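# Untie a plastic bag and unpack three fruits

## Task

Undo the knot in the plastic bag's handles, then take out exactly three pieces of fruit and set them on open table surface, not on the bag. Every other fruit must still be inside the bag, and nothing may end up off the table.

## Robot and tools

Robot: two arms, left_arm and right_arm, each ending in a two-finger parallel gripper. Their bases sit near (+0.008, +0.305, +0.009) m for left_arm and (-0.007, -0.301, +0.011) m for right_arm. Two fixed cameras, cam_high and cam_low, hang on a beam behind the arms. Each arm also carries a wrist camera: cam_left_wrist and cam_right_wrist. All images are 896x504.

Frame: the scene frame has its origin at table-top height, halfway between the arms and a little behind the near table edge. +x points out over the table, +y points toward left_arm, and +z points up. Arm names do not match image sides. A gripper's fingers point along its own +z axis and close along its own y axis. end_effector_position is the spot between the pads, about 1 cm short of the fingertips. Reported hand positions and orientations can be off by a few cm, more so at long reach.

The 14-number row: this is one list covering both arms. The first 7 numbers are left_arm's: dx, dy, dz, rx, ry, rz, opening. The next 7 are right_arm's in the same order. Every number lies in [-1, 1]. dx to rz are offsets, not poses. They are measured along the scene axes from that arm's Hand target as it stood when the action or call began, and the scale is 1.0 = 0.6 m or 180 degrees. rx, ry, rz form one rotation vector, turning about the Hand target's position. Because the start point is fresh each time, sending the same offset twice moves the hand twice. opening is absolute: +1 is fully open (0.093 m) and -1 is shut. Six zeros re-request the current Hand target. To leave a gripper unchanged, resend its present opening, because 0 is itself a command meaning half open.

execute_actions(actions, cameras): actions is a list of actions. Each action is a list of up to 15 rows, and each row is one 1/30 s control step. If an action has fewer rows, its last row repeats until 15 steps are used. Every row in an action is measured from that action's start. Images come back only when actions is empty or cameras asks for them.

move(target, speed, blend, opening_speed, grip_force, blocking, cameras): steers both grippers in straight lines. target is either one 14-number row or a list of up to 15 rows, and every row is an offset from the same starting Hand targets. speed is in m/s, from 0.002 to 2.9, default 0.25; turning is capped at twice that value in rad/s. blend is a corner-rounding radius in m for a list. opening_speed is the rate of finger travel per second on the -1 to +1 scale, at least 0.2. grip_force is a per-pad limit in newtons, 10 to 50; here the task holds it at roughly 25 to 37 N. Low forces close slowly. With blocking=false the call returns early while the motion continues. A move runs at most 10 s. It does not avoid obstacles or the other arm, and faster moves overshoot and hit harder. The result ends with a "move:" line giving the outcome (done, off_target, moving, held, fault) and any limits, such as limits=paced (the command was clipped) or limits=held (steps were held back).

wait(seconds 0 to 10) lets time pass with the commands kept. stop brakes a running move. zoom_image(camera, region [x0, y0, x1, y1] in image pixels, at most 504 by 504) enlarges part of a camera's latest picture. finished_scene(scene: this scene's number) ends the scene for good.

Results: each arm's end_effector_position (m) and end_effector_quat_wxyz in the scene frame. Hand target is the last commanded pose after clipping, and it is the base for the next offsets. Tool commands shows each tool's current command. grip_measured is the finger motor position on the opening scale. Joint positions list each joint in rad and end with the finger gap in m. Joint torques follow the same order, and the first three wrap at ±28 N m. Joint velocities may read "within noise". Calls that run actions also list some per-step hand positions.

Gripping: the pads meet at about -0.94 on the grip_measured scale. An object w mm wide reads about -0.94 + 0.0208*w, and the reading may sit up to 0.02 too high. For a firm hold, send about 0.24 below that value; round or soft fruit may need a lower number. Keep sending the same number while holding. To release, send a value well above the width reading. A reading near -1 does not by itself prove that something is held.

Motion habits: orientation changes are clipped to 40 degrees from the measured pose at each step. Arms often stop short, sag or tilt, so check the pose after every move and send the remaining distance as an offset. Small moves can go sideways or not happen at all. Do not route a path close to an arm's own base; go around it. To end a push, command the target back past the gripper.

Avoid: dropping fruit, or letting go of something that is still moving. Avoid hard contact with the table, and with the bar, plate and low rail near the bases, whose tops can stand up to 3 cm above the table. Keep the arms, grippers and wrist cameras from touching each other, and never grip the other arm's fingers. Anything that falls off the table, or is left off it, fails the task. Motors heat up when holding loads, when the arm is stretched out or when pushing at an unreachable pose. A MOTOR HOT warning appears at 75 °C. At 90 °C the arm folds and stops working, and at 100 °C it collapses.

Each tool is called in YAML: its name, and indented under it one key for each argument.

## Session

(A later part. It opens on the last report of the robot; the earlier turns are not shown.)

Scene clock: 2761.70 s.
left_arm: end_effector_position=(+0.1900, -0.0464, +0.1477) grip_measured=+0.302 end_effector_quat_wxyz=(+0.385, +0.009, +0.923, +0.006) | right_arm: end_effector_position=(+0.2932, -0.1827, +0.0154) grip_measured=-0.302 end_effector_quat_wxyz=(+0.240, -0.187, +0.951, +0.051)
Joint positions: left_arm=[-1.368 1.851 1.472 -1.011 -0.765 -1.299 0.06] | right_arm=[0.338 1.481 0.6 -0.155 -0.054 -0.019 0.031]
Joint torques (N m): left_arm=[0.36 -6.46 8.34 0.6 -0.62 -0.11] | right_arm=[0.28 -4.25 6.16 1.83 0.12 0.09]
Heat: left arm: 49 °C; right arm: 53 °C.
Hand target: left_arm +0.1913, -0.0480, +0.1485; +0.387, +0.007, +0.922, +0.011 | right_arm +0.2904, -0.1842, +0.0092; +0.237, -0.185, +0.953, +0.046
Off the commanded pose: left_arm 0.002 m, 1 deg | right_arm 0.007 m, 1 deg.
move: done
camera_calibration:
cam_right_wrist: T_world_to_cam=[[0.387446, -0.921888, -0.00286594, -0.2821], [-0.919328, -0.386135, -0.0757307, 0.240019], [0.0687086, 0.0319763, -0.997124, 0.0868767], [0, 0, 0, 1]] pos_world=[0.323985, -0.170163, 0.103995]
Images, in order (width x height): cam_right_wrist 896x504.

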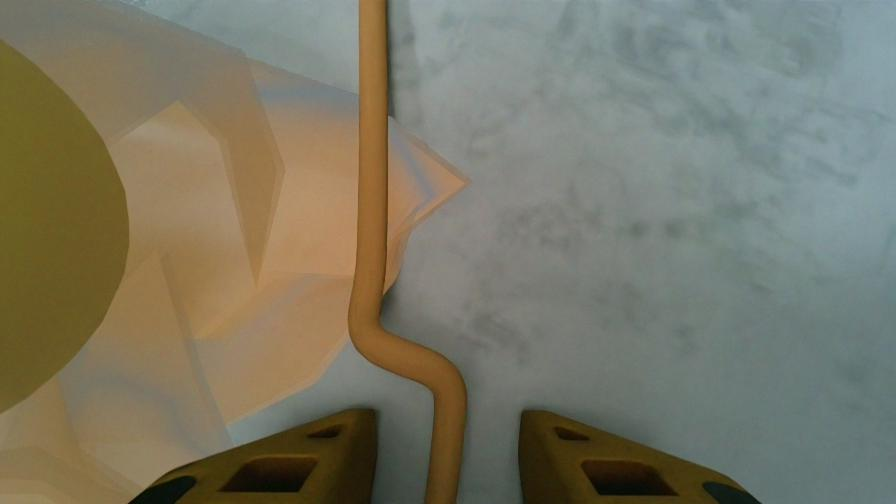

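move:
  target:
    - [0,0,0,0,0,0,0.3, 0.0,0.0,-0.002,0,0,0,-1]
    - [0,0,0,0,0,0,0.3, 0.03,0.0,0.2,0,0,0,-1]
  speed: [0.05,0.08]
  opening_speed: 0.6
  cameras: ["cam_left_wrist","cam_right_wrist"]

zoom_image:
  camera: "cam_left_wrist"
  region: [230, 60, 734, 420]

Scene clock: 2772.10 s.
left_arm: end_effector_position=(+0.1900, -0.0464, +0.1477) grip_measured=+0.302 end_effector_quat_wxyz=(+0.385, +0.009, +0.923, +0.006) | right_arm: end_effector_position=(+0.3036, -0.1838, +0.1124) grip_measured=-0.914 end_effector_quat_wxyz=(+0.220, -0.185, +0.957, +0.042)
Joint positions: left_arm=[-1.368 1.851 1.472 -1.011 -0.765 -1.299 0.06] | right_arm=[0.315 1.361 0.947 -0.667 -0.054 -0.037 0.001]
Joint torques (N m): left_arm=[0.43 -6.5 8.34 0.59 -0.61 -0.11] | right_arm=[-1.05 -7.08 12.31 1.33 -0.06 -0.11]
Heat: left arm: 49 °C; right arm: 52 °C.
Hand target: left_arm +0.1913, -0.0480, +0.1485; +0.387, +0.007, +0.922, +0.011 | right_arm +0.3083, -0.1842, +0.1292; +0.237, -0.184, +0.953, +0.046
Off the commanded pose: left_arm 0.002 m, 1 deg | right_arm 0.017 m, 2 deg.
move: off_target (right_arm)
camera_calibration:
cam_left_wrist: T_world_to_cam=[[-0.0201664, -0.999628, -0.0183474, -0.0406436], [-0.935134, 0.0253515, -0.353386, 0.270763], [0.35372, 0.0100307, -0.935298, 0.16041], [0, 0, 0, 1]] pos_world=[0.19564, -0.0491018, 0.244969]
cam_right_wrist: T_world_to_cam=[[0.379899, -0.925018, 0.00433906, -0.285983], [-0.924515, -0.37984, -0.031528, 0.254258], [0.0308121, 0.00796594, -0.999493, 0.190384], [0, 0, 0, 1]] pos_world=[0.337843, -0.169478, 0.199544]
Images, in order (width x height): cam_left_wrist 896x504, cam_right_wrist 896x504.

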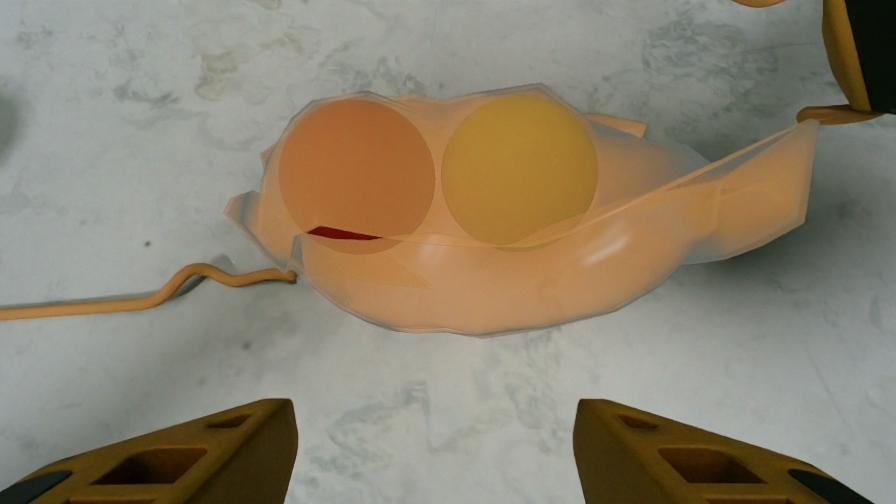

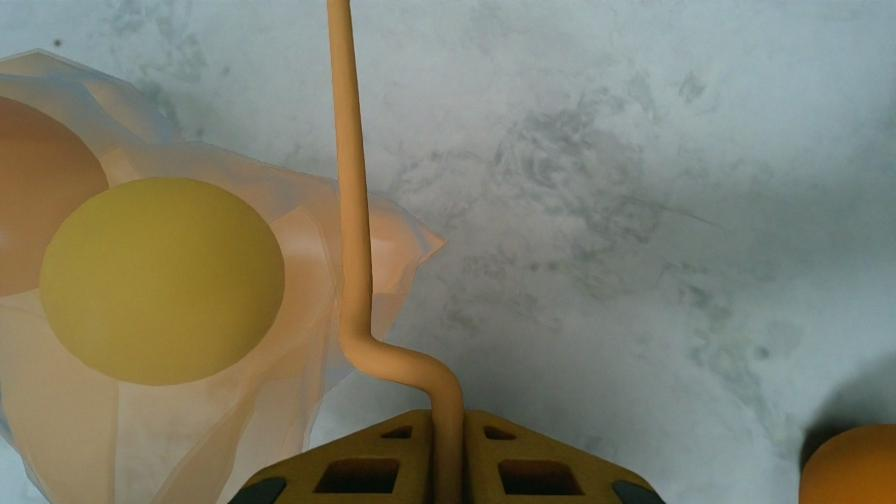

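Scaled by 1.000.

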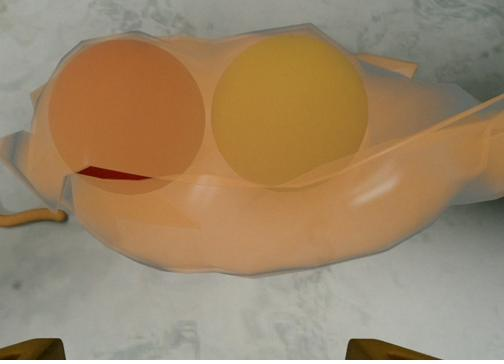

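move:
  target:
    - [0,0,0,0,0,0,0.3, 0.09,0.02,-0.01,0,0,0,-1]
  speed: [0.08]
  cameras: ["cam_left_wrist"]

zoom_image:
  camera: "cam_left_wrist"
  region: [230, 40, 734, 400]

Scene clock: 2780.17 s.
left_arm: end_effector_position=(+0.1900, -0.0464, +0.1477) grip_measured=+0.302 end_effector_quat_wxyz=(+0.385, +0.009, +0.923, +0.006) | right_arm: end_effector_position=(+0.3494, -0.1741, +0.1131) grip_measured=-0.914 end_effector_quat_wxyz=(+0.218, -0.184, +0.957, +0.041)
Joint positions: left_arm=[-1.368 1.851 1.472 -1.011 -0.765 -1.299 0.06] | right_arm=[0.298 1.544 1.118 -0.659 -0.059 -0.052 0.001]
Joint torques (N m): left_arm=[0.34 -6.48 8.38 0.59 -0.61 -0.11] | right_arm=[-0.99 -5.56 12.64 1.74 -0.12 -0.04]
Heat: left arm: 49 °C; right arm: 53 °C.
Hand target: left_arm +0.1913, -0.0480, +0.1485; +0.387, +0.007, +0.922, +0.011 | right_arm +0.3624, -0.1722, +0.1233; +0.237, -0.184, +0.953, +0.046
Off the commanded pose: left_arm 0.002 m, 1 deg | right_arm 0.017 m, 2 deg.
move: off_target (right_arm)
camera_calibration:
cam_left_wrist: T_world_to_cam=[[-0.0201664, -0.999628, -0.0183474, -0.0406436], [-0.935134, 0.0253515, -0.353386, 0.270763], [0.35372, 0.0100307, -0.935298, 0.16041], [0, 0, 0, 1]] pos_world=[0.19564, -0.0491018, 0.244969]
Images, in order (width x height): cam_left_wrist 896x504.

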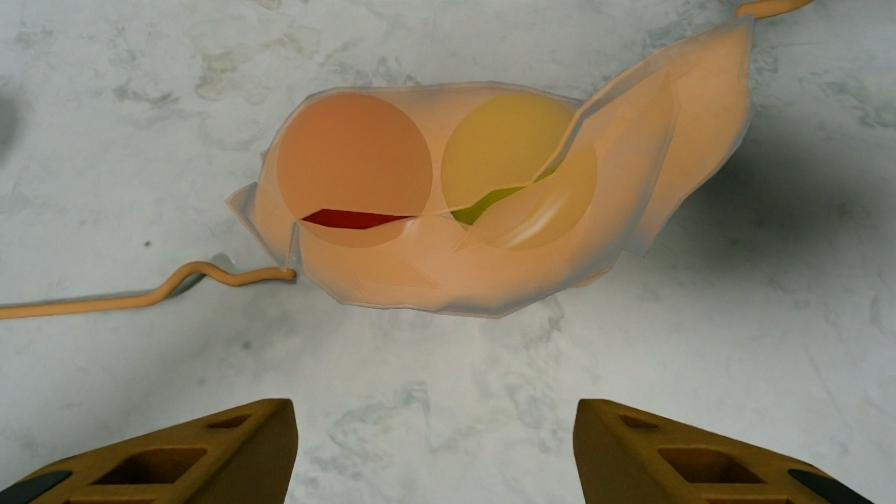

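Scaled by 1.000.

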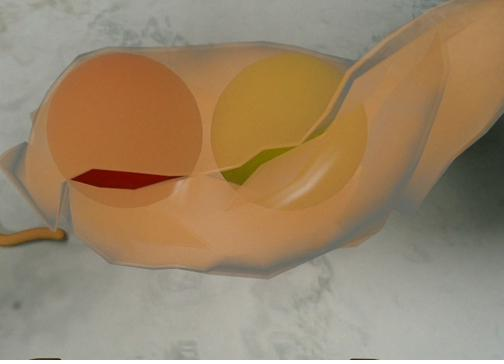

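move:
  target:
    - [0,0,0,0,0,0,0.3, 0.03,0.0,-0.1,0,0,0,-1]
  speed: [0.08]
  cameras: ["cam_left_wrist"]

zoom_image:
  camera: "cam_left_wrist"
  region: [230, 40, 734, 400]

Scene clock: 2787.80 s.
left_arm: end_effector_position=(+0.1900, -0.0464, +0.1477) grip_measured=+0.302 end_effector_quat_wxyz=(+0.385, +0.009, +0.923, +0.006) | right_arm: end_effector_position=(+0.3803, -0.1688, +0.0695) grip_measured=-0.914 end_effector_quat_wxyz=(+0.239, -0.185, +0.952, +0.044)
Joint positions: left_arm=[-1.368 1.851 1.472 -1.011 -0.765 -1.299 0.06] | right_arm=[0.289 1.683 1.067 -0.426 -0.065 -0.061 0.001]
Joint torques (N m): left_arm=[0.38 -6.48 8.29 0.58 -0.62 -0.11] | right_arm=[-1.05 -6.69 7.45 1.81 -0.1 -0.11]
Heat: left arm: 49 °C; right arm: 54 °C.
Hand target: left_arm +0.1913, -0.0480, +0.1485; +0.387, +0.007, +0.922, +0.011 | right_arm +0.3803, -0.1721, +0.0634; +0.237, -0.184, +0.953, +0.046
Off the commanded pose: left_arm 0.002 m, 1 deg | right_arm 0.007 m, 0 deg.
move: done
camera_calibration:
cam_left_wrist: T_world_to_cam=[[-0.0201664, -0.999628, -0.0183474, -0.0406436], [-0.935134, 0.0253515, -0.353386, 0.270763], [0.35372, 0.0100307, -0.935298, 0.16041], [0, 0, 0, 1]] pos_world=[0.19564, -0.0491018, 0.244969]
Images, in order (width x height): cam_left_wrist 896x504.

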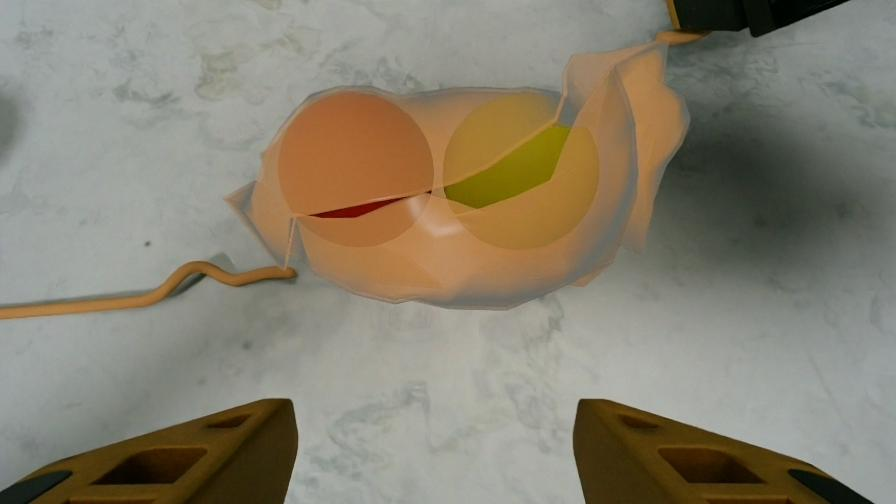

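Scaled by 1.000.

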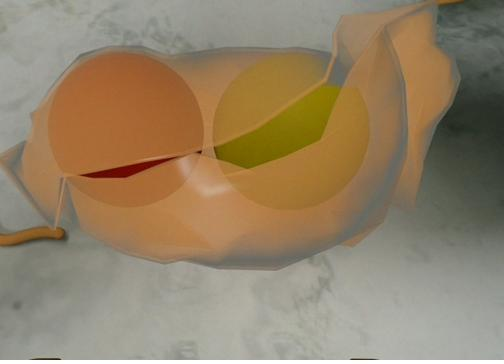

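move:
  target:
    - [0,0,0,0,0,0,0.3, 0.0,0.03,-0.06,0,0,0,-1]
  speed: [0.08]
  cameras: ["cam_left_wrist"]

zoom_image:
  camera: "cam_left_wrist"
  region: [230, 40, 734, 400]

Scene clock: 2797.23 s.
left_arm: end_effector_position=(+0.1900, -0.0464, +0.1477) grip_measured=+0.302 end_effector_quat_wxyz=(+0.385, +0.009, +0.923, +0.006) | right_arm: end_effector_position=(+0.3821, -0.1526, +0.0344) grip_measured=-0.914 end_effector_quat_wxyz=(+0.240, -0.188, +0.951, +0.051)
Joint positions: left_arm=[-1.368 1.851 1.472 -1.011 -0.765 -1.299 0.06] | right_arm=[0.33 1.769 1.015 -0.283 -0.06 -0.029 0.001]
Joint torques (N m): left_arm=[0.32 -6.53 8.35 0.58 -0.62 -0.11] | right_arm=[0.1 -7.2 6.93 1.85 0.18 0.09]
Heat: left arm: 49 °C; right arm: 54 °C.
Hand target: left_arm +0.1913, -0.0480, +0.1485; +0.387, +0.007, +0.922, +0.011 | right_arm +0.3804, -0.1542, +0.0274; +0.237, -0.184, +0.953, +0.046
Off the commanded pose: left_arm 0.002 m, 1 deg | right_arm 0.007 m, 1 deg.
move: done
camera_calibration:
cam_left_wrist: T_world_to_cam=[[-0.0201664, -0.999628, -0.0183474, -0.0406436], [-0.935134, 0.0253515, -0.353386, 0.270763], [0.35372, 0.0100307, -0.935298, 0.16041], [0, 0, 0, 1]] pos_world=[0.19564, -0.0491018, 0.244969]
Images, in order (width x height): cam_left_wrist 896x504.

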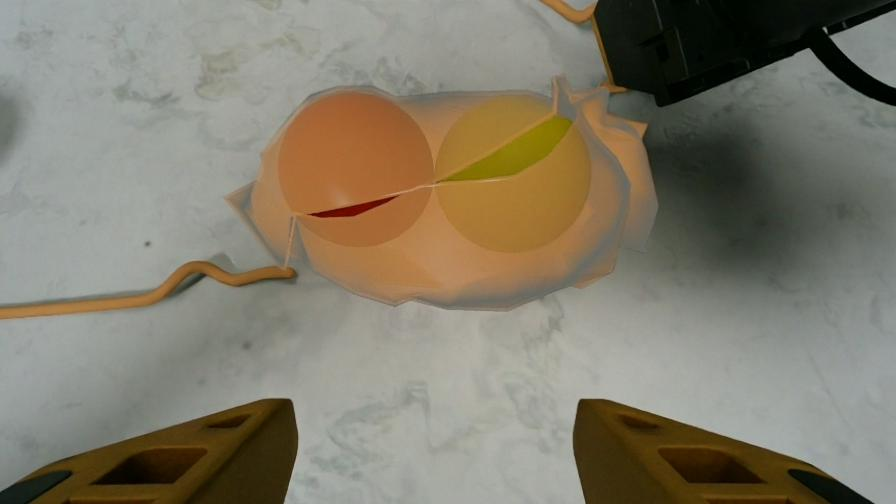

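Scaled by 1.000.

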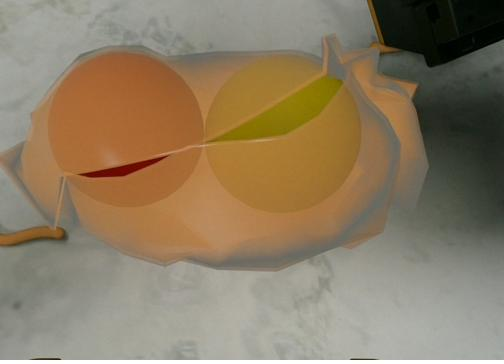

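move:
  target:
    - [0,0,0,0,0,0,0.3, 0.005,-0.02,0.08,0,0,0,-1]
    - [0,0,0,0,0,0,0.3, 0.01,-0.04,0.065,0,0,0,-1]
  speed: [0.08]
  cameras: ["cam_left_wrist"]

move:
  target:
    - [0,0,0,0,0,0,0.3, 0.0,-0.01,-0.065,0,0,0,-1]
  speed: [0.06]
  cameras: ["cam_left_wrist"]

speed must be one number or one for each of the 2 targets, got a list of 1; nothing of the call was run

not run: a call was refused earlier in this reply.

move:
  target:
    - [0,0,0,0,0,0,0.3, 0.005,-0.02,0.08,0,0,0,-1]
    - [0,0,0,0,0,0,0.3, 0.01,-0.04,0.065,0,0,0,-1]
  speed: 0.08
  cameras: ["cam_left_wrist"]

move:
  target: [0,0,0,0,0,0,0.3, 0.0,-0.01,-0.065,0,0,0,-1]
  speed: 0.06
  cameras: ["cam_left_wrist"]

Scene clock: 2832.30 s.
left_arm: end_effector_position=(+0.1900, -0.0464, +0.1477) grip_measured=+0.302 end_effector_quat_wxyz=(+0.385, +0.009, +0.923, +0.006) | right_arm: end_effector_position=(+0.3811, -0.1785, +0.0574) grip_measured=-0.914 end_effector_quat_wxyz=(+0.221, -0.183, +0.957, +0.041)
Joint positions: left_arm=[-1.368 1.851 1.472 -1.011 -0.765 -1.299 0.06] | right_arm=[0.262 1.719 1.074 -0.436 -0.075 -0.081 0.001]
Joint torques (N m): left_arm=[0.34 -6.5 8.38 0.59 -0.63 -0.11] | right_arm=[-0.7 -9.37 9.03 1.72 -0.11 -0.06]
Heat: left arm: 49 °C; right arm: 51 °C.
Hand target: left_arm +0.1913, -0.0480, +0.1485; +0.387, +0.007, +0.922, +0.011 | right_arm +0.3864, -0.1781, +0.0664; +0.237, -0.184, +0.953, +0.046
Off the commanded pose: left_arm 0.002 m, 1 deg | right_arm 0.010 m, 2 deg.
move: done
camera_calibration:
cam_left_wrist: T_world_to_cam=[[-0.0201664, -0.999628, -0.0183474, -0.0406436], [-0.935134, 0.0253515, -0.353386, 0.270763], [0.35372, 0.0100307, -0.935298, 0.16041], [0, 0, 0, 1]] pos_world=[0.19564, -0.0491018, 0.244969]
Images, in order (width x height): cam_left_wrist 896x504.

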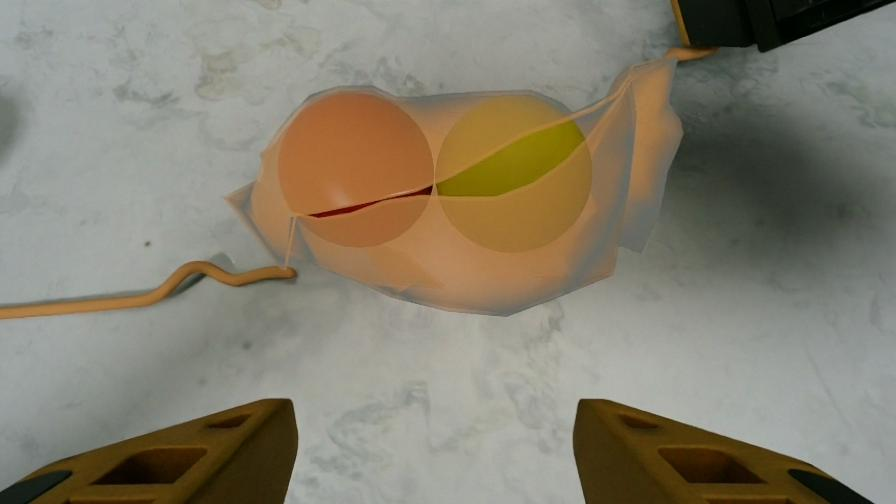

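Scene clock: 2833.63 s.
left_arm: end_effector_position=(+0.1900, -0.0464, +0.1477) grip_measured=+0.302 end_effector_quat_wxyz=(+0.385, +0.009, +0.923, +0.006) | right_arm: end_effector_position=(+0.3873, -0.1804, +0.0340) grip_measured=-0.914 end_effector_quat_wxyz=(+0.240, -0.185, +0.952, +0.044)
Joint positions: left_arm=[-1.368 1.851 1.472 -1.011 -0.765 -1.299 0.06] | right_arm=[0.253 1.762 1.002 -0.283 -0.083 -0.093 0.001]
Joint torques (N m): left_arm=[0.36 -6.45 8.34 0.58 -0.62 -0.12] | right_arm=[-1.02 -6.94 6.8 1.81 -0.11 -0.11]
Heat: left arm: 49 °C; right arm: 51 °C.
Hand target: left_arm +0.1913, -0.0480, +0.1485; +0.387, +0.007, +0.922, +0.011 | right_arm +0.3864, -0.1842, +0.0274; +0.237, -0.184, +0.953, +0.046
Off the commanded pose: left_arm 0.002 m, 1 deg | right_arm 0.008 m, 0 deg.
move: done
camera_calibration:
cam_left_wrist: T_world_to_cam=[[-0.0201664, -0.999628, -0.0183474, -0.0406436], [-0.935134, 0.0253515, -0.353386, 0.270763], [0.35372, 0.0100307, -0.935298, 0.16041], [0, 0, 0, 1]] pos_world=[0.19564, -0.0491018, 0.244969]
Images, in order (width x height): cam_left_wrist 896x504.

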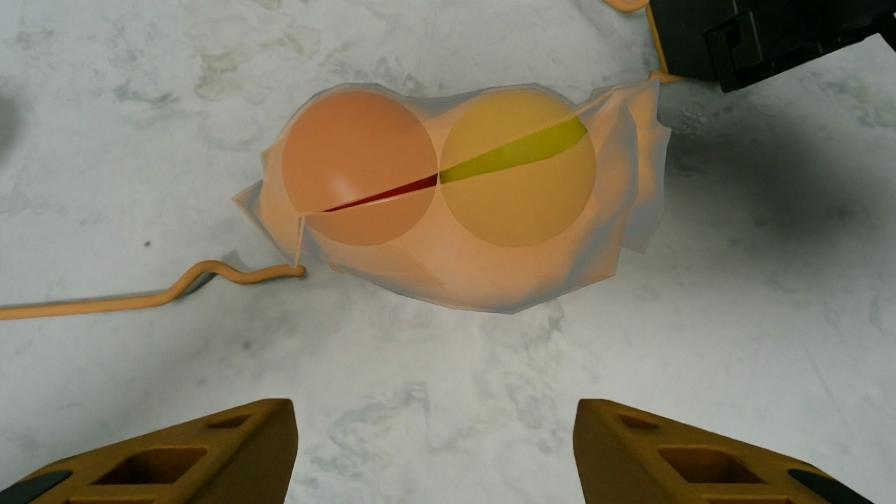

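move:
  target: [0,0,0,0,0,0,0.3, 0.0,0.028,0.0,0,0,0,-1]
  speed: 0.06
  cameras: ["cam_left_wrist"]

Scene clock: 2840.03 s.
left_arm: end_effector_position=(+0.1900, -0.0464, +0.1477) grip_measured=+0.302 end_effector_quat_wxyz=(+0.385, +0.009, +0.923, +0.006) | right_arm: end_effector_position=(+0.3824, -0.1676, +0.0290) grip_measured=-0.914 end_effector_quat_wxyz=(+0.233, -0.189, +0.953, +0.051)
Joint positions: left_arm=[-1.368 1.851 1.472 -1.011 -0.765 -1.299 0.06] | right_arm=[0.287 1.774 1.002 -0.281 -0.083 -0.067 0.001]
Joint torques (N m): left_arm=[0.38 -6.48 8.39 0.6 -0.62 -0.12] | right_arm=[0.01 -6.84 8.85 1.76 0.11 0.08]
Heat: left arm: 49 °C; right arm: 52 °C.
Hand target: left_arm +0.1913, -0.0480, +0.1485; +0.387, +0.007, +0.922, +0.011 | right_arm +0.3864, -0.1674, +0.0273; +0.237, -0.184, +0.953, +0.046
Off the commanded pose: left_arm 0.002 m, 1 deg | right_arm 0.004 m, 1 deg.
move: done
camera_calibration:
cam_left_wrist: T_world_to_cam=[[-0.0201664, -0.999628, -0.0183474, -0.0406436], [-0.935134, 0.0253515, -0.353386, 0.270763], [0.35372, 0.0100307, -0.935298, 0.16041], [0, 0, 0, 1]] pos_world=[0.19564, -0.0491018, 0.244969]
Images, in order (width x height): cam_left_wrist 896x504.

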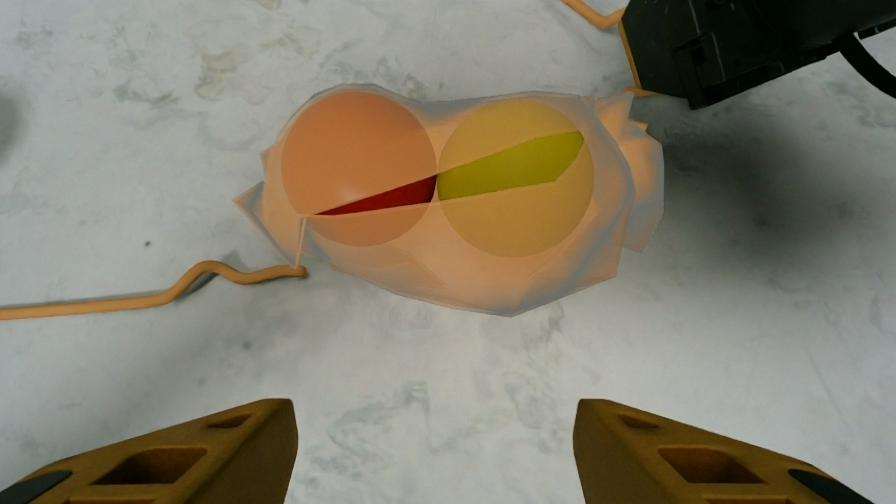

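move:
  target:
    - [0,0,0,0,0,0,0.3, -0.04,-0.02,0.05,0,0,0,-1]
    - [0,0,0,0,0,0,0.3, -0.065,-0.045,0.0,0,0,0,-1]
  speed: 0.06
  cameras: ["cam_left_wrist"]

move:
  target: [0,0,0,0,0,0,0.3, 0.0,0.035,0.0,0,0,0,-1]
  speed: 0.06
  cameras: ["cam_left_wrist"]

Scene clock: 2889.03 s.
left_arm: end_effector_position=(+0.1900, -0.0464, +0.1477) grip_measured=+0.302 end_effector_quat_wxyz=(+0.385, +0.009, +0.923, +0.006) | right_arm: end_effector_position=(+0.3452, -0.1926, +0.0191) grip_measured=-0.914 end_effector_quat_wxyz=(+0.220, -0.184, +0.957, +0.042)
Joint positions: left_arm=[-1.368 1.851 1.472 -1.011 -0.765 -1.299 0.06] | right_arm=[0.251 1.665 0.834 -0.252 -0.083 -0.093 0.001]
Joint torques (N m): left_arm=[0.34 -6.52 8.4 0.58 -0.62 -0.11] | right_arm=[-0.98 -9.77 6.57 1.73 -0.15 -0.08]
Heat: left arm: 49 °C; right arm: 54 °C.
Hand target: left_arm +0.1913, -0.0480, +0.1485; +0.387, +0.007, +0.922, +0.011 | right_arm +0.3473, -0.1943, +0.0273; +0.237, -0.185, +0.953, +0.046
Off the commanded pose: left_arm 0.002 m, 1 deg | right_arm 0.009 m, 2 deg.
move: done
camera_calibration:
cam_left_wrist: T_world_to_cam=[[-0.0201664, -0.999628, -0.0183474, -0.0406436], [-0.935134, 0.0253515, -0.353386, 0.270763], [0.35372, 0.0100307, -0.935298, 0.16041], [0, 0, 0, 1]] pos_world=[0.19564, -0.0491018, 0.244969]
Images, in order (width x height): cam_left_wrist 896x504.

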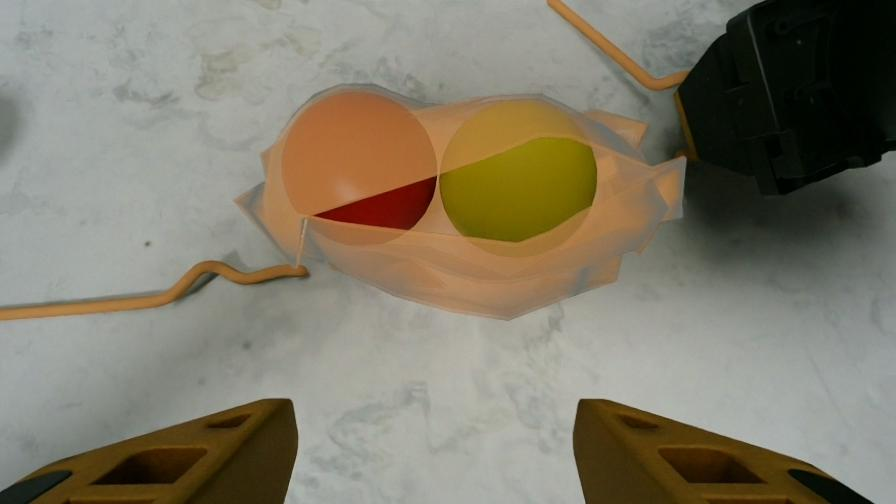

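Scene clock: 2890.03 s.
left_arm: end_effector_position=(+0.1900, -0.0464, +0.1477) grip_measured=+0.302 end_effector_quat_wxyz=(+0.385, +0.009, +0.923, +0.006) | right_arm: end_effector_position=(+0.3394, -0.1751, +0.0185) grip_measured=-0.914 end_effector_quat_wxyz=(+0.218, -0.189, +0.956, +0.049)
Joint positions: left_arm=[-1.368 1.851 1.472 -1.011 -0.765 -1.299 0.06] | right_arm=[0.306 1.665 0.834 -0.252 -0.073 -0.05 0.001]
Joint torques (N m): left_arm=[0.34 -6.54 8.34 0.59 -0.61 -0.11] | right_arm=[0.18 -8.05 8.92 1.76 0.12 0.1]
Heat: left arm: 49 °C; right arm: 54 °C.
Hand target: left_arm +0.1913, -0.0480, +0.1485; +0.387, +0.007, +0.922, +0.011 | right_arm +0.3473, -0.1734, +0.0273; +0.237, -0.184, +0.953, +0.046
Off the commanded pose: left_arm 0.002 m, 1 deg | right_arm 0.012 m, 2 deg.
move: off_target (right_arm)
camera_calibration:
cam_left_wrist: T_world_to_cam=[[-0.0201664, -0.999628, -0.0183474, -0.0406436], [-0.935134, 0.0253515, -0.353386, 0.270763], [0.35372, 0.0100307, -0.935298, 0.16041], [0, 0, 0, 1]] pos_world=[0.19564, -0.0491018, 0.244969]
Images, in order (width x height): cam_left_wrist 896x504.

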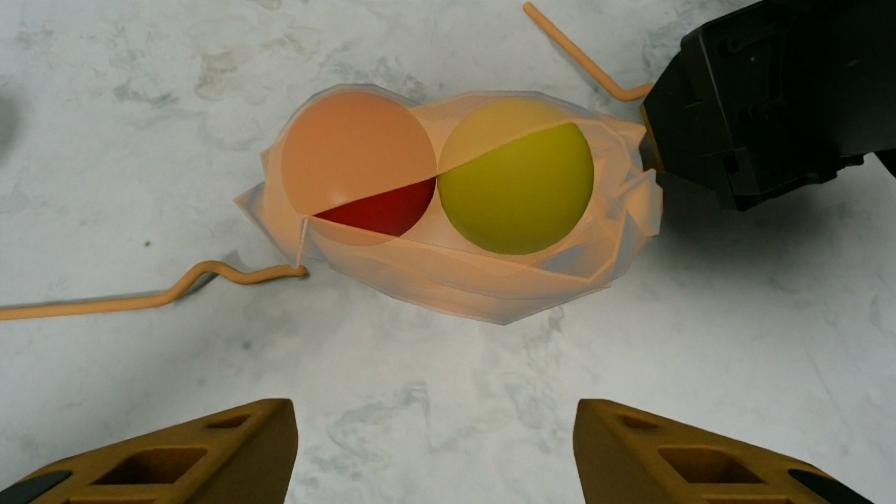

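move:
  target:
    - [0,0,0,0,0,0,0.3, 0.0,0.0,0.0,0,0,0,-0.5]
    - [0,0,0,0,0,0,0.3, -0.01,-0.03,0.1,0,0,0,-0.5]
    - [0,0,0,0,0,0,0.3, -0.2,-0.24,0.3,0,0,0,-1]
  speed: [0.06,0.06,0.2]
  opening_speed: 0.6
  cameras: ["cam_left_wrist"]

zoom_image:
  camera: "cam_left_wrist"
  region: [230, 40, 734, 400]

Scene clock: 2904.57 s.
left_arm: end_effector_position=(+0.1900, -0.0464, +0.1477) grip_measured=+0.302 end_effector_quat_wxyz=(+0.385, +0.009, +0.923, +0.006) | right_arm: end_effector_position=(+0.2250, -0.3162, +0.1973) grip_measured=-0.987 end_effector_quat_wxyz=(+0.228, -0.184, +0.955, +0.047)
Joint positions: left_arm=[-1.368 1.851 1.472 -1.011 -0.765 -1.299 0.06] | right_arm=[-0.376 1.067 1.078 -1.214 -0.364 -0.672 0]
Joint torques (N m): left_arm=[0.34 -6.52 8.4 0.61 -0.61 -0.12] | right_arm=[-0.96 -1.81 12.08 1.1 -0.33 -0.08]
Heat: left arm: 48 °C; right arm: 54 °C.
Hand target: left_arm +0.1913, -0.0480, +0.1485; +0.387, +0.007, +0.922, +0.011 | right_arm +0.2273, -0.3173, +0.2073; +0.237, -0.185, +0.953, +0.046
Off the commanded pose: left_arm 0.002 m, 1 deg | right_arm 0.010 m, 1 deg.
move: done
camera_calibration:
cam_left_wrist: T_world_to_cam=[[-0.0201664, -0.999628, -0.0183474, -0.0406436], [-0.935134, 0.0253515, -0.353386, 0.270763], [0.35372, 0.0100307, -0.935298, 0.16041], [0, 0, 0, 1]] pos_world=[0.19564, -0.0491018, 0.244969]
Images, in order (width x height): cam_left_wrist 896x504.

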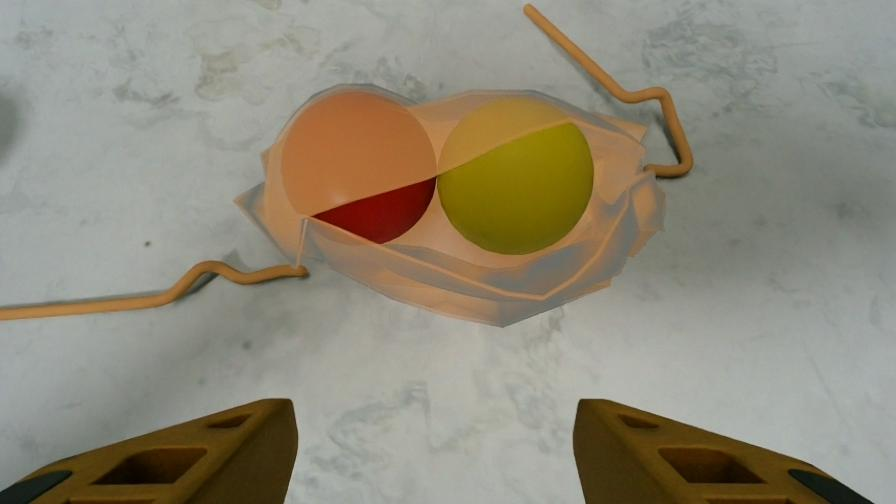

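Scaled by 1.000.

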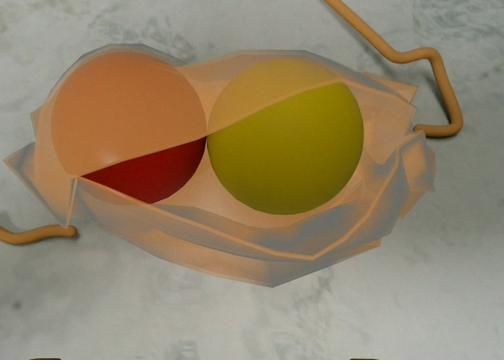

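move:
  target: [0.096,-0.118,-0.028,-0.0077,0.0306,0.161,0.8, -0.05,-0.06,0.0,0,0,0,-1]
  speed: 0.12
  cameras: ["cam_left_wrist"]

Scene clock: 2938.50 s.
left_arm: end_effector_position=(+0.2484, -0.1191, +0.1383) grip_measured=+0.798 end_effector_quat_wxyz=(+0.348, -0.200, +0.916, +0.025) | right_arm: end_effector_position=(+0.1943, -0.3513, +0.1968) grip_measured=-0.987 end_effector_quat_wxyz=(+0.227, -0.183, +0.955, +0.050)
Joint positions: left_arm=[-1.257 2.469 2.451 -1.539 -0.701 -1.704 0.084] | right_arm=[-0.667 1.067 1.078 -1.339 -0.455 -0.973 0]
Joint torques (N m): left_arm=[0.8 -9.35 7.94 0.24 -0.37 -0.13] | right_arm=[-1.02 -1.16 12.18 0.85 -0.37 -0.11]
Heat: left arm: 49 °C; right arm: 56 °C.
Hand target: left_arm +0.2489, -0.1188, +0.1316; +0.327, -0.228, +0.912, +0.097 | right_arm +0.1974, -0.3534, +0.2073; +0.237, -0.185, +0.953, +0.046
Off the commanded pose: left_arm 0.007 m, 9 deg | right_arm 0.011 m, 1 deg.
joint sent to its limit (left arm) — joint 4 (wrist pitch), lower limit. The joint targets are off in orientation, not in position.
move: off_target (left_arm, right_arm)
camera_calibration:
cam_left_wrist: T_world_to_cam=[[0.375891, -0.921819, 0.0946335, -0.217008], [-0.880388, -0.387121, -0.273961, 0.250205], [0.289177, 0.0196652, -0.957074, 0.151846], [0, 0, 0, 1]] pos_world=[0.257939, -0.106169, 0.234411]
Images, in order (width x height): cam_left_wrist 896x504.

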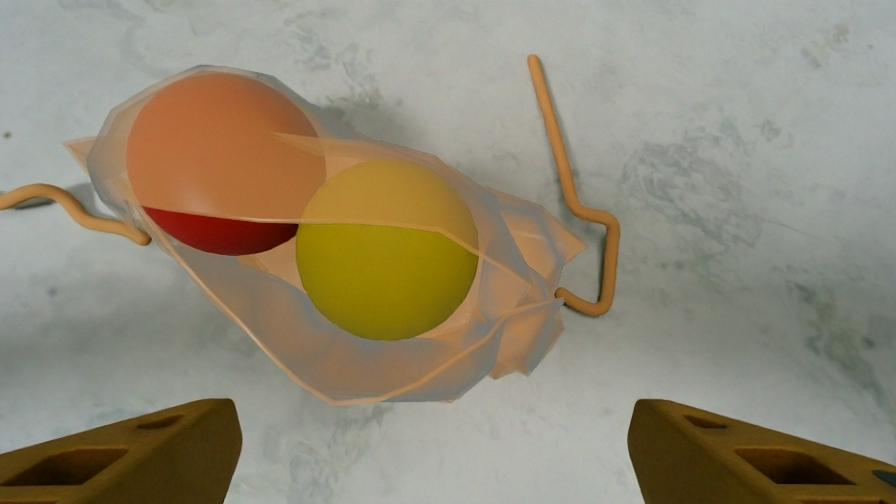

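move:
  target: [0.047, 0.028, -0.08, 0,0,-0.045,0.8, 0,0,0.0,0,0,0,-1]
  speed: 0.08
  cameras: ["cam_left_wrist"]

Scene clock: 2968.53 s.
left_arm: end_effector_position=(+0.2768, -0.1027, +0.0912) grip_measured=+0.798 end_effector_quat_wxyz=(+0.341, -0.166, +0.923, +0.070) | right_arm: end_effector_position=(+0.1943, -0.3512, +0.1968) grip_measured=-0.987 end_effector_quat_wxyz=(+0.227, -0.183, +0.955, +0.050)
Joint positions: left_arm=[-1.19 2.469 2.262 -1.374 -0.699 -1.571 0.084] | right_arm=[-0.667 1.067 1.078 -1.34 -0.456 -0.974 0]
Joint torques (N m): left_arm=[0.68 -10.78 5.07 0.48 -0.42 0.07] | right_arm=[-0.9 -1.2 12.16 0.84 -0.38 -0.1]
Heat: left arm: 56 °C; right arm: 57 °C.
Hand target: left_arm +0.2771, -0.1019, +0.0836; +0.333, -0.163, +0.926, +0.073 | right_arm +0.1974, -0.3534, +0.2073; +0.237, -0.184, +0.953, +0.046
Off the commanded pose: left_arm 0.008 m, 1 deg | right_arm 0.011 m, 1 deg.
move: off_target (right_arm)
camera_calibration:
cam_left_wrist: T_world_to_cam=[[0.346102, -0.938071, -0.0153448, -0.191588], [-0.90283, -0.328562, -0.277388, 0.281161], [0.255168, 0.109858, -0.960635, 0.117208], [0, 0, 0, 1]] pos_world=[0.290242, -0.100221, 0.187645]
Images, in order (width x height): cam_left_wrist 896x504.

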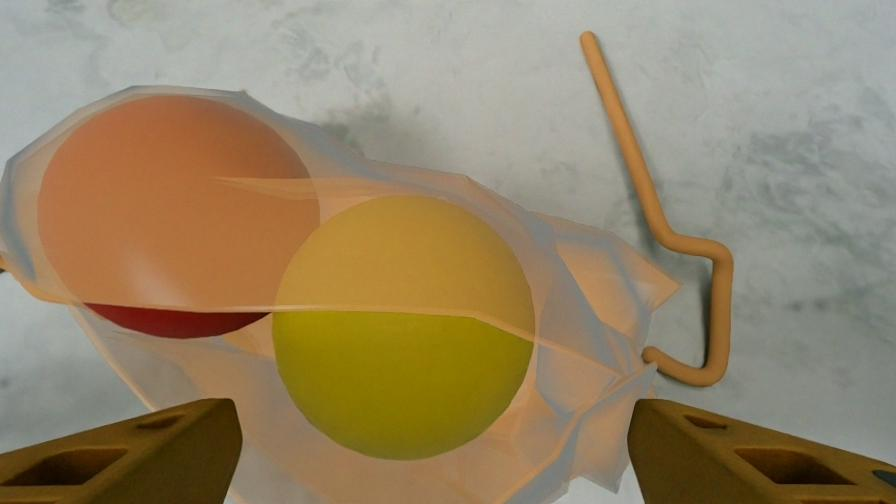

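move:
  target:
    - [-0.006, 0.0165, 0.0, 0,0,0,0.8, 0,0,0.0,0,0,0,-1]
    - [0.008, 0.02, -0.03, 0,0,0,0.8, 0,0,0.0,0,0,0,-1]
  speed: 0.06
  cameras: ["cam_left_wrist"]

Scene clock: 2985.97 s.
left_arm: end_effector_position=(+0.2811, -0.0894, +0.0579) grip_measured=+0.798 end_effector_quat_wxyz=(+0.337, -0.160, +0.924, +0.086) | right_arm: end_effector_position=(+0.1943, -0.3512, +0.1968) grip_measured=-0.987 end_effector_quat_wxyz=(+0.227, -0.183, +0.955, +0.050)
Joint positions: left_arm=[-1.172 2.45 2.093 -1.245 -0.699 -1.548 0.084] | right_arm=[-0.667 1.067 1.078 -1.34 -0.456 -0.974 0]
Joint torques (N m): left_arm=[0.73 -13.26 4.94 0.41 -0.39 0.09] | right_arm=[-0.98 -1.31 12.33 0.83 -0.41 -0.07]
Heat: left arm: 60 °C; right arm: 58 °C.
Hand target: left_arm +0.2819, -0.0900, +0.0656; +0.333, -0.163, +0.926, +0.073 | right_arm +0.1974, -0.3534, +0.2073; +0.237, -0.184, +0.953, +0.046
Off the commanded pose: left_arm 0.008 m, 2 deg | right_arm 0.011 m, 1 deg.
move: off_target (right_arm)
camera_calibration:
cam_left_wrist: T_world_to_cam=[[0.346166, -0.936851, -0.0497984, -0.178938], [-0.906207, -0.320161, -0.2762, 0.281854], [0.242815, 0.140739, -0.959809, 0.088886], [0, 0, 0, 1]] pos_world=[0.295777, -0.0899092, 0.154251]
Images, in order (width x height): cam_left_wrist 896x504.

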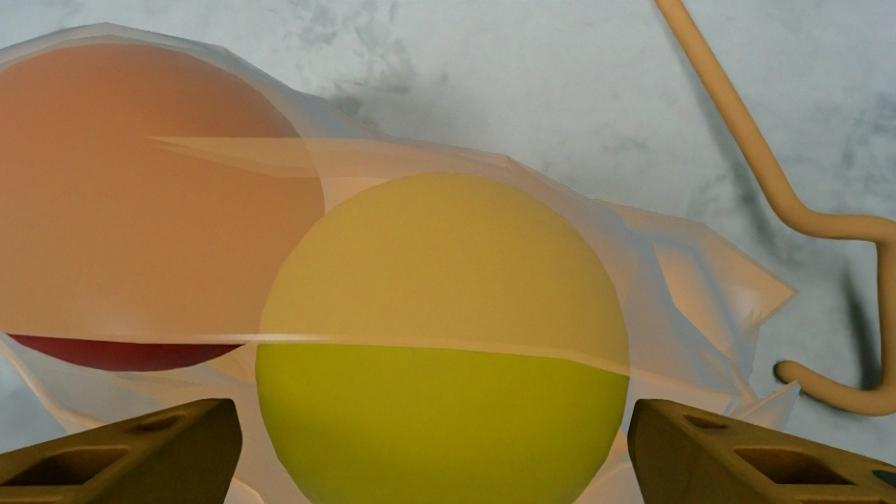

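move:
  target:
    - [0.013, 0.004, -0.006, 0,0,0,0.8, 0,0,0.0,0,0,0,-1]
  speed: 0.04
  cameras: ["cam_left_wrist"]

zoom_image:
  camera: "cam_left_wrist"
  region: [560, 300, 820, 504]

Scene clock: 3004.77 s.
left_arm: end_effector_position=(+0.2887, -0.0871, +0.0546) grip_measured=+0.798 end_effector_quat_wxyz=(+0.337, -0.160, +0.924, +0.085) | right_arm: end_effector_position=(+0.1943, -0.3512, +0.1968) grip_measured=-0.987 end_effector_quat_wxyz=(+0.227, -0.183, +0.955, +0.050)
Joint positions: left_arm=[-1.155 2.45 2.08 -1.217 -0.699 -1.526 0.084] | right_arm=[-0.667 1.067 1.078 -1.34 -0.456 -0.974 0]
Joint torques (N m): left_arm=[0.75 -13.23 5.04 0.49 -0.4 0.04] | right_arm=[-0.9 -1.09 12.16 0.81 -0.39 -0.11]
Heat: left arm: 64 °C; right arm: 59 °C.
Hand target: left_arm +0.2897, -0.0875, +0.0621; +0.333, -0.163, +0.926, +0.073 | right_arm +0.1974, -0.3534, +0.2073; +0.237, -0.184, +0.953, +0.046
Off the commanded pose: left_arm 0.008 m, 2 deg | right_arm 0.011 m, 1 deg.
move: off_target (right_arm)
camera_calibration:
cam_left_wrist: T_world_to_cam=[[0.346036, -0.936936, -0.0490941, -0.179651], [-0.906281, -0.32026, -0.275842, 0.288527], [0.242724, 0.139944, -0.959948, 0.0835284], [0, 0, 0, 1]] pos_world=[0.303378, -0.0876069, 0.150951]
Images, in order (width x height): cam_left_wrist 896x504.

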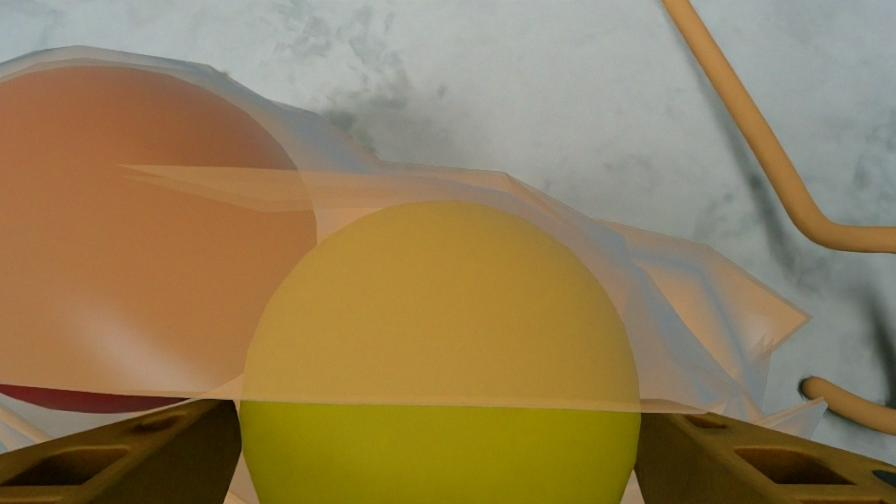

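Scaled by 1.938 from the camera's 896x504 image, which has a finer 1280x720 frame.

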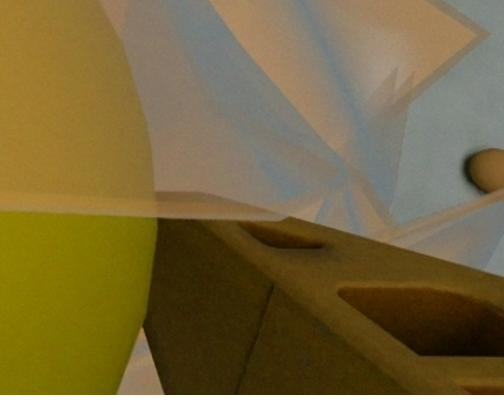

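move:
  target:
    - [0.0, 0.0, -0.004, 0,0,0,0.8, 0,0,0.0,0,0,0,-1]
    - [0.0, 0.0, -0.004, 0,0,0,-0.3, 0,0,0.0,0,0,0,-1]
  speed: 0.04
  opening_speed: 0.8
  cameras: ["cam_left_wrist"]

Scene clock: 3013.40 s.
left_arm: end_effector_position=(+0.2889, -0.0874, +0.0528) grip_measured=+0.250 end_effector_quat_wxyz=(+0.337, -0.160, +0.924, +0.084) | right_arm: end_effector_position=(+0.1943, -0.3512, +0.1968) grip_measured=-0.987 end_effector_quat_wxyz=(+0.227, -0.183, +0.955, +0.050)
Joint positions: left_arm=[-1.155 2.45 2.073 -1.206 -0.699 -1.525 0.057] | right_arm=[-0.667 1.067 1.078 -1.34 -0.456 -0.974 0]
Joint torques (N m): left_arm=[0.85 -13.09 5.01 0.49 -0.41 0.05] | right_arm=[-0.98 -1.28 12.25 0.8 -0.39 -0.1]
Heat: left arm: 66 °C; right arm: 59 °C.
Hand target: left_arm +0.2897, -0.0875, +0.0596; +0.333, -0.163, +0.926, +0.073 | right_arm +0.1974, -0.3534, +0.2073; +0.237, -0.184, +0.953, +0.046
Off the commanded pose: left_arm 0.007 m, 1 deg | right_arm 0.011 m, 1 deg.
move: off_target (right_arm)
camera_calibration:
cam_left_wrist: T_world_to_cam=[[0.345556, -0.937242, -0.0465541, -0.18012], [-0.906196, -0.320403, -0.275955, 0.288067], [0.24372, 0.137545, -0.960043, 0.0812909], [0, 0, 0, 1]] pos_world=[0.303475, -0.0877, 0.149151]
Images, in order (width x height): cam_left_wrist 896x504.

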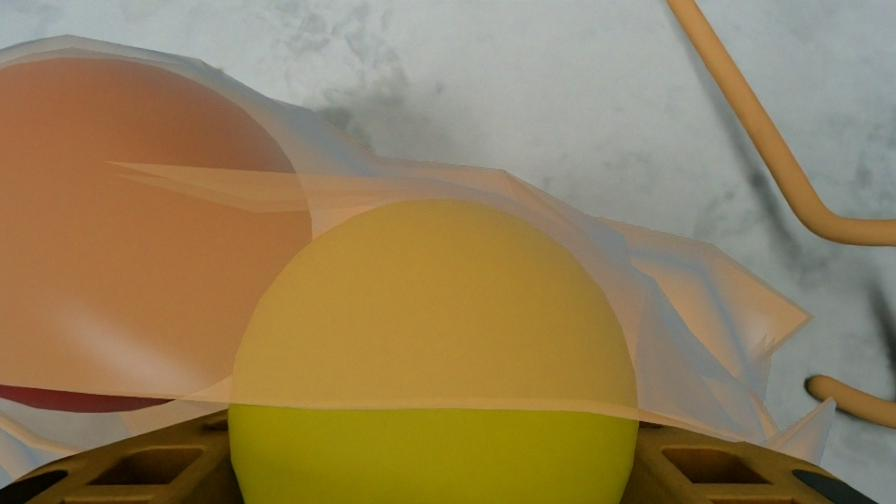

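move:
  target:
    - [-0.075, -0.025, 0.08, 0,0,0,-0.3, 0,0,0.0,0,0,0,-1]
    - [-0.11, -0.03, 0.2, 0,0,0,-0.3, 0,0,0.0,0,0,0,-1]
  speed: 0.06
  blend: [0.02,0]
  cameras: ["cam_left_wrist","cam_high","cam_low"]

zoom_image:
  camera: "cam_high"
  region: [350, 100, 630, 280]

Scene clock: 3022.63 s.
left_arm: end_effector_position=(+0.2262, -0.1086, +0.1626) grip_measured=+0.250 end_effector_quat_wxyz=(+0.343, -0.145, +0.928, +0.029) | right_arm: end_effector_position=(+0.1943, -0.3512, +0.1968) grip_measured=-0.987 end_effector_quat_wxyz=(+0.227, -0.183, +0.955, +0.050)
Joint positions: left_arm=[-1.294 2.349 2.337 -1.539 -0.692 -1.62 0.057] | right_arm=[-0.667 1.067 1.078 -1.34 -0.456 -0.974 0]
Joint torques (N m): left_arm=[0.09 -13.12 6.57 0.27 -0.53 0.11] | right_arm=[-1.03 -1.07 12.22 0.82 -0.39 -0.09]
Heat: left arm: 67 °C; right arm: 59 °C.
Hand target: left_arm +0.2237, -0.1055, +0.1795; +0.333, -0.163, +0.926, +0.073 | right_arm +0.1974, -0.3534, +0.2073; +0.237, -0.184, +0.953, +0.046
Off the commanded pose: left_arm 0.017 m, 6 deg | right_arm 0.011 m, 1 deg.
joint sent to its limit (left arm) — joint 4 (wrist pitch), lower limit. The joint targets are off in orientation, not in position.
move: off_target (left_arm, right_arm)
camera_calibration:
cam_left_wrist: T_world_to_cam=[[0.282487, -0.958167, 0.046005, -0.176268], [-0.920143, -0.28421, -0.269371, 0.260848], [0.271178, 0.0337627, -0.961937, 0.187706], [0, 0, 0, 1]] pos_world=[0.238909, -0.101096, 0.258936]
Images, in order (width x height): cam_high 896x504, cam_low 896x504, cam_left_wrist 896x504.

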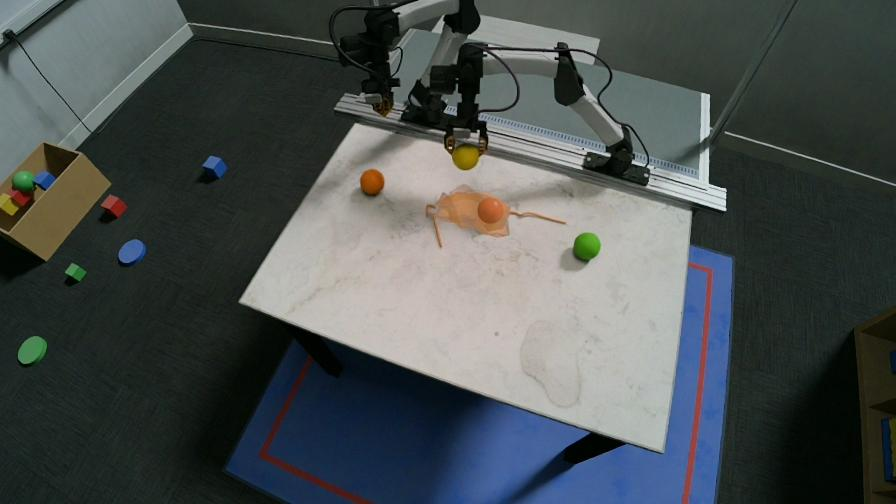

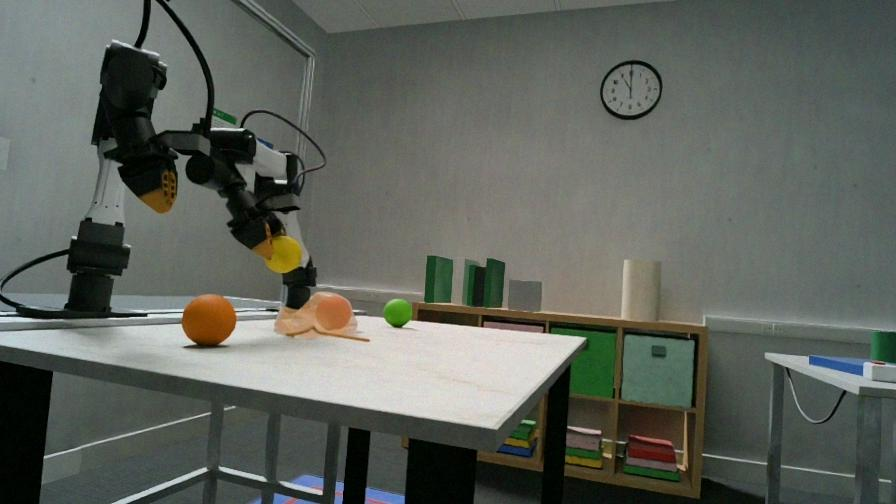

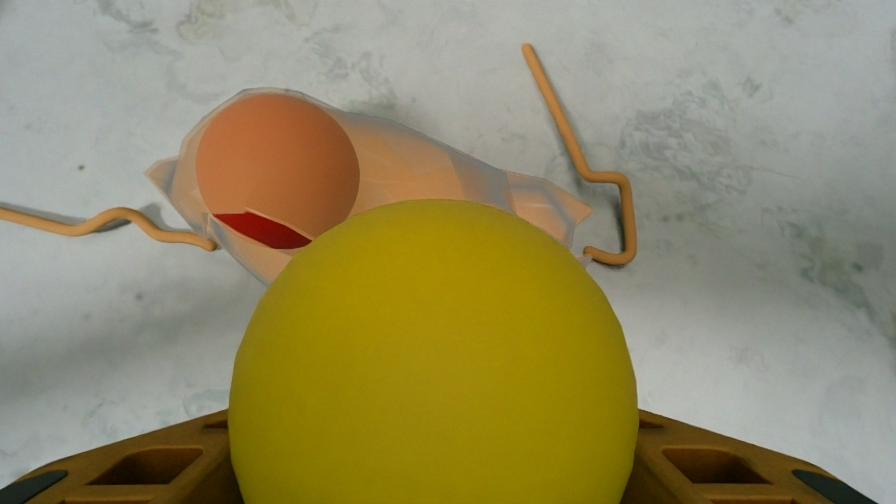

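Scaled by 1.800 from the camera's 896x504 image, which has a finer 1280x720 frame.

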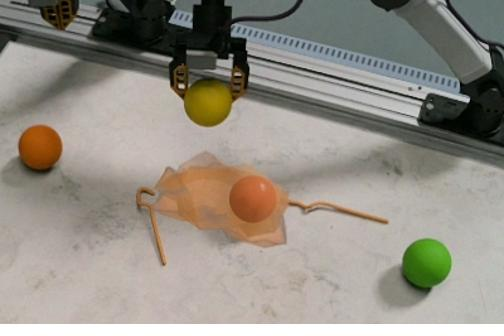

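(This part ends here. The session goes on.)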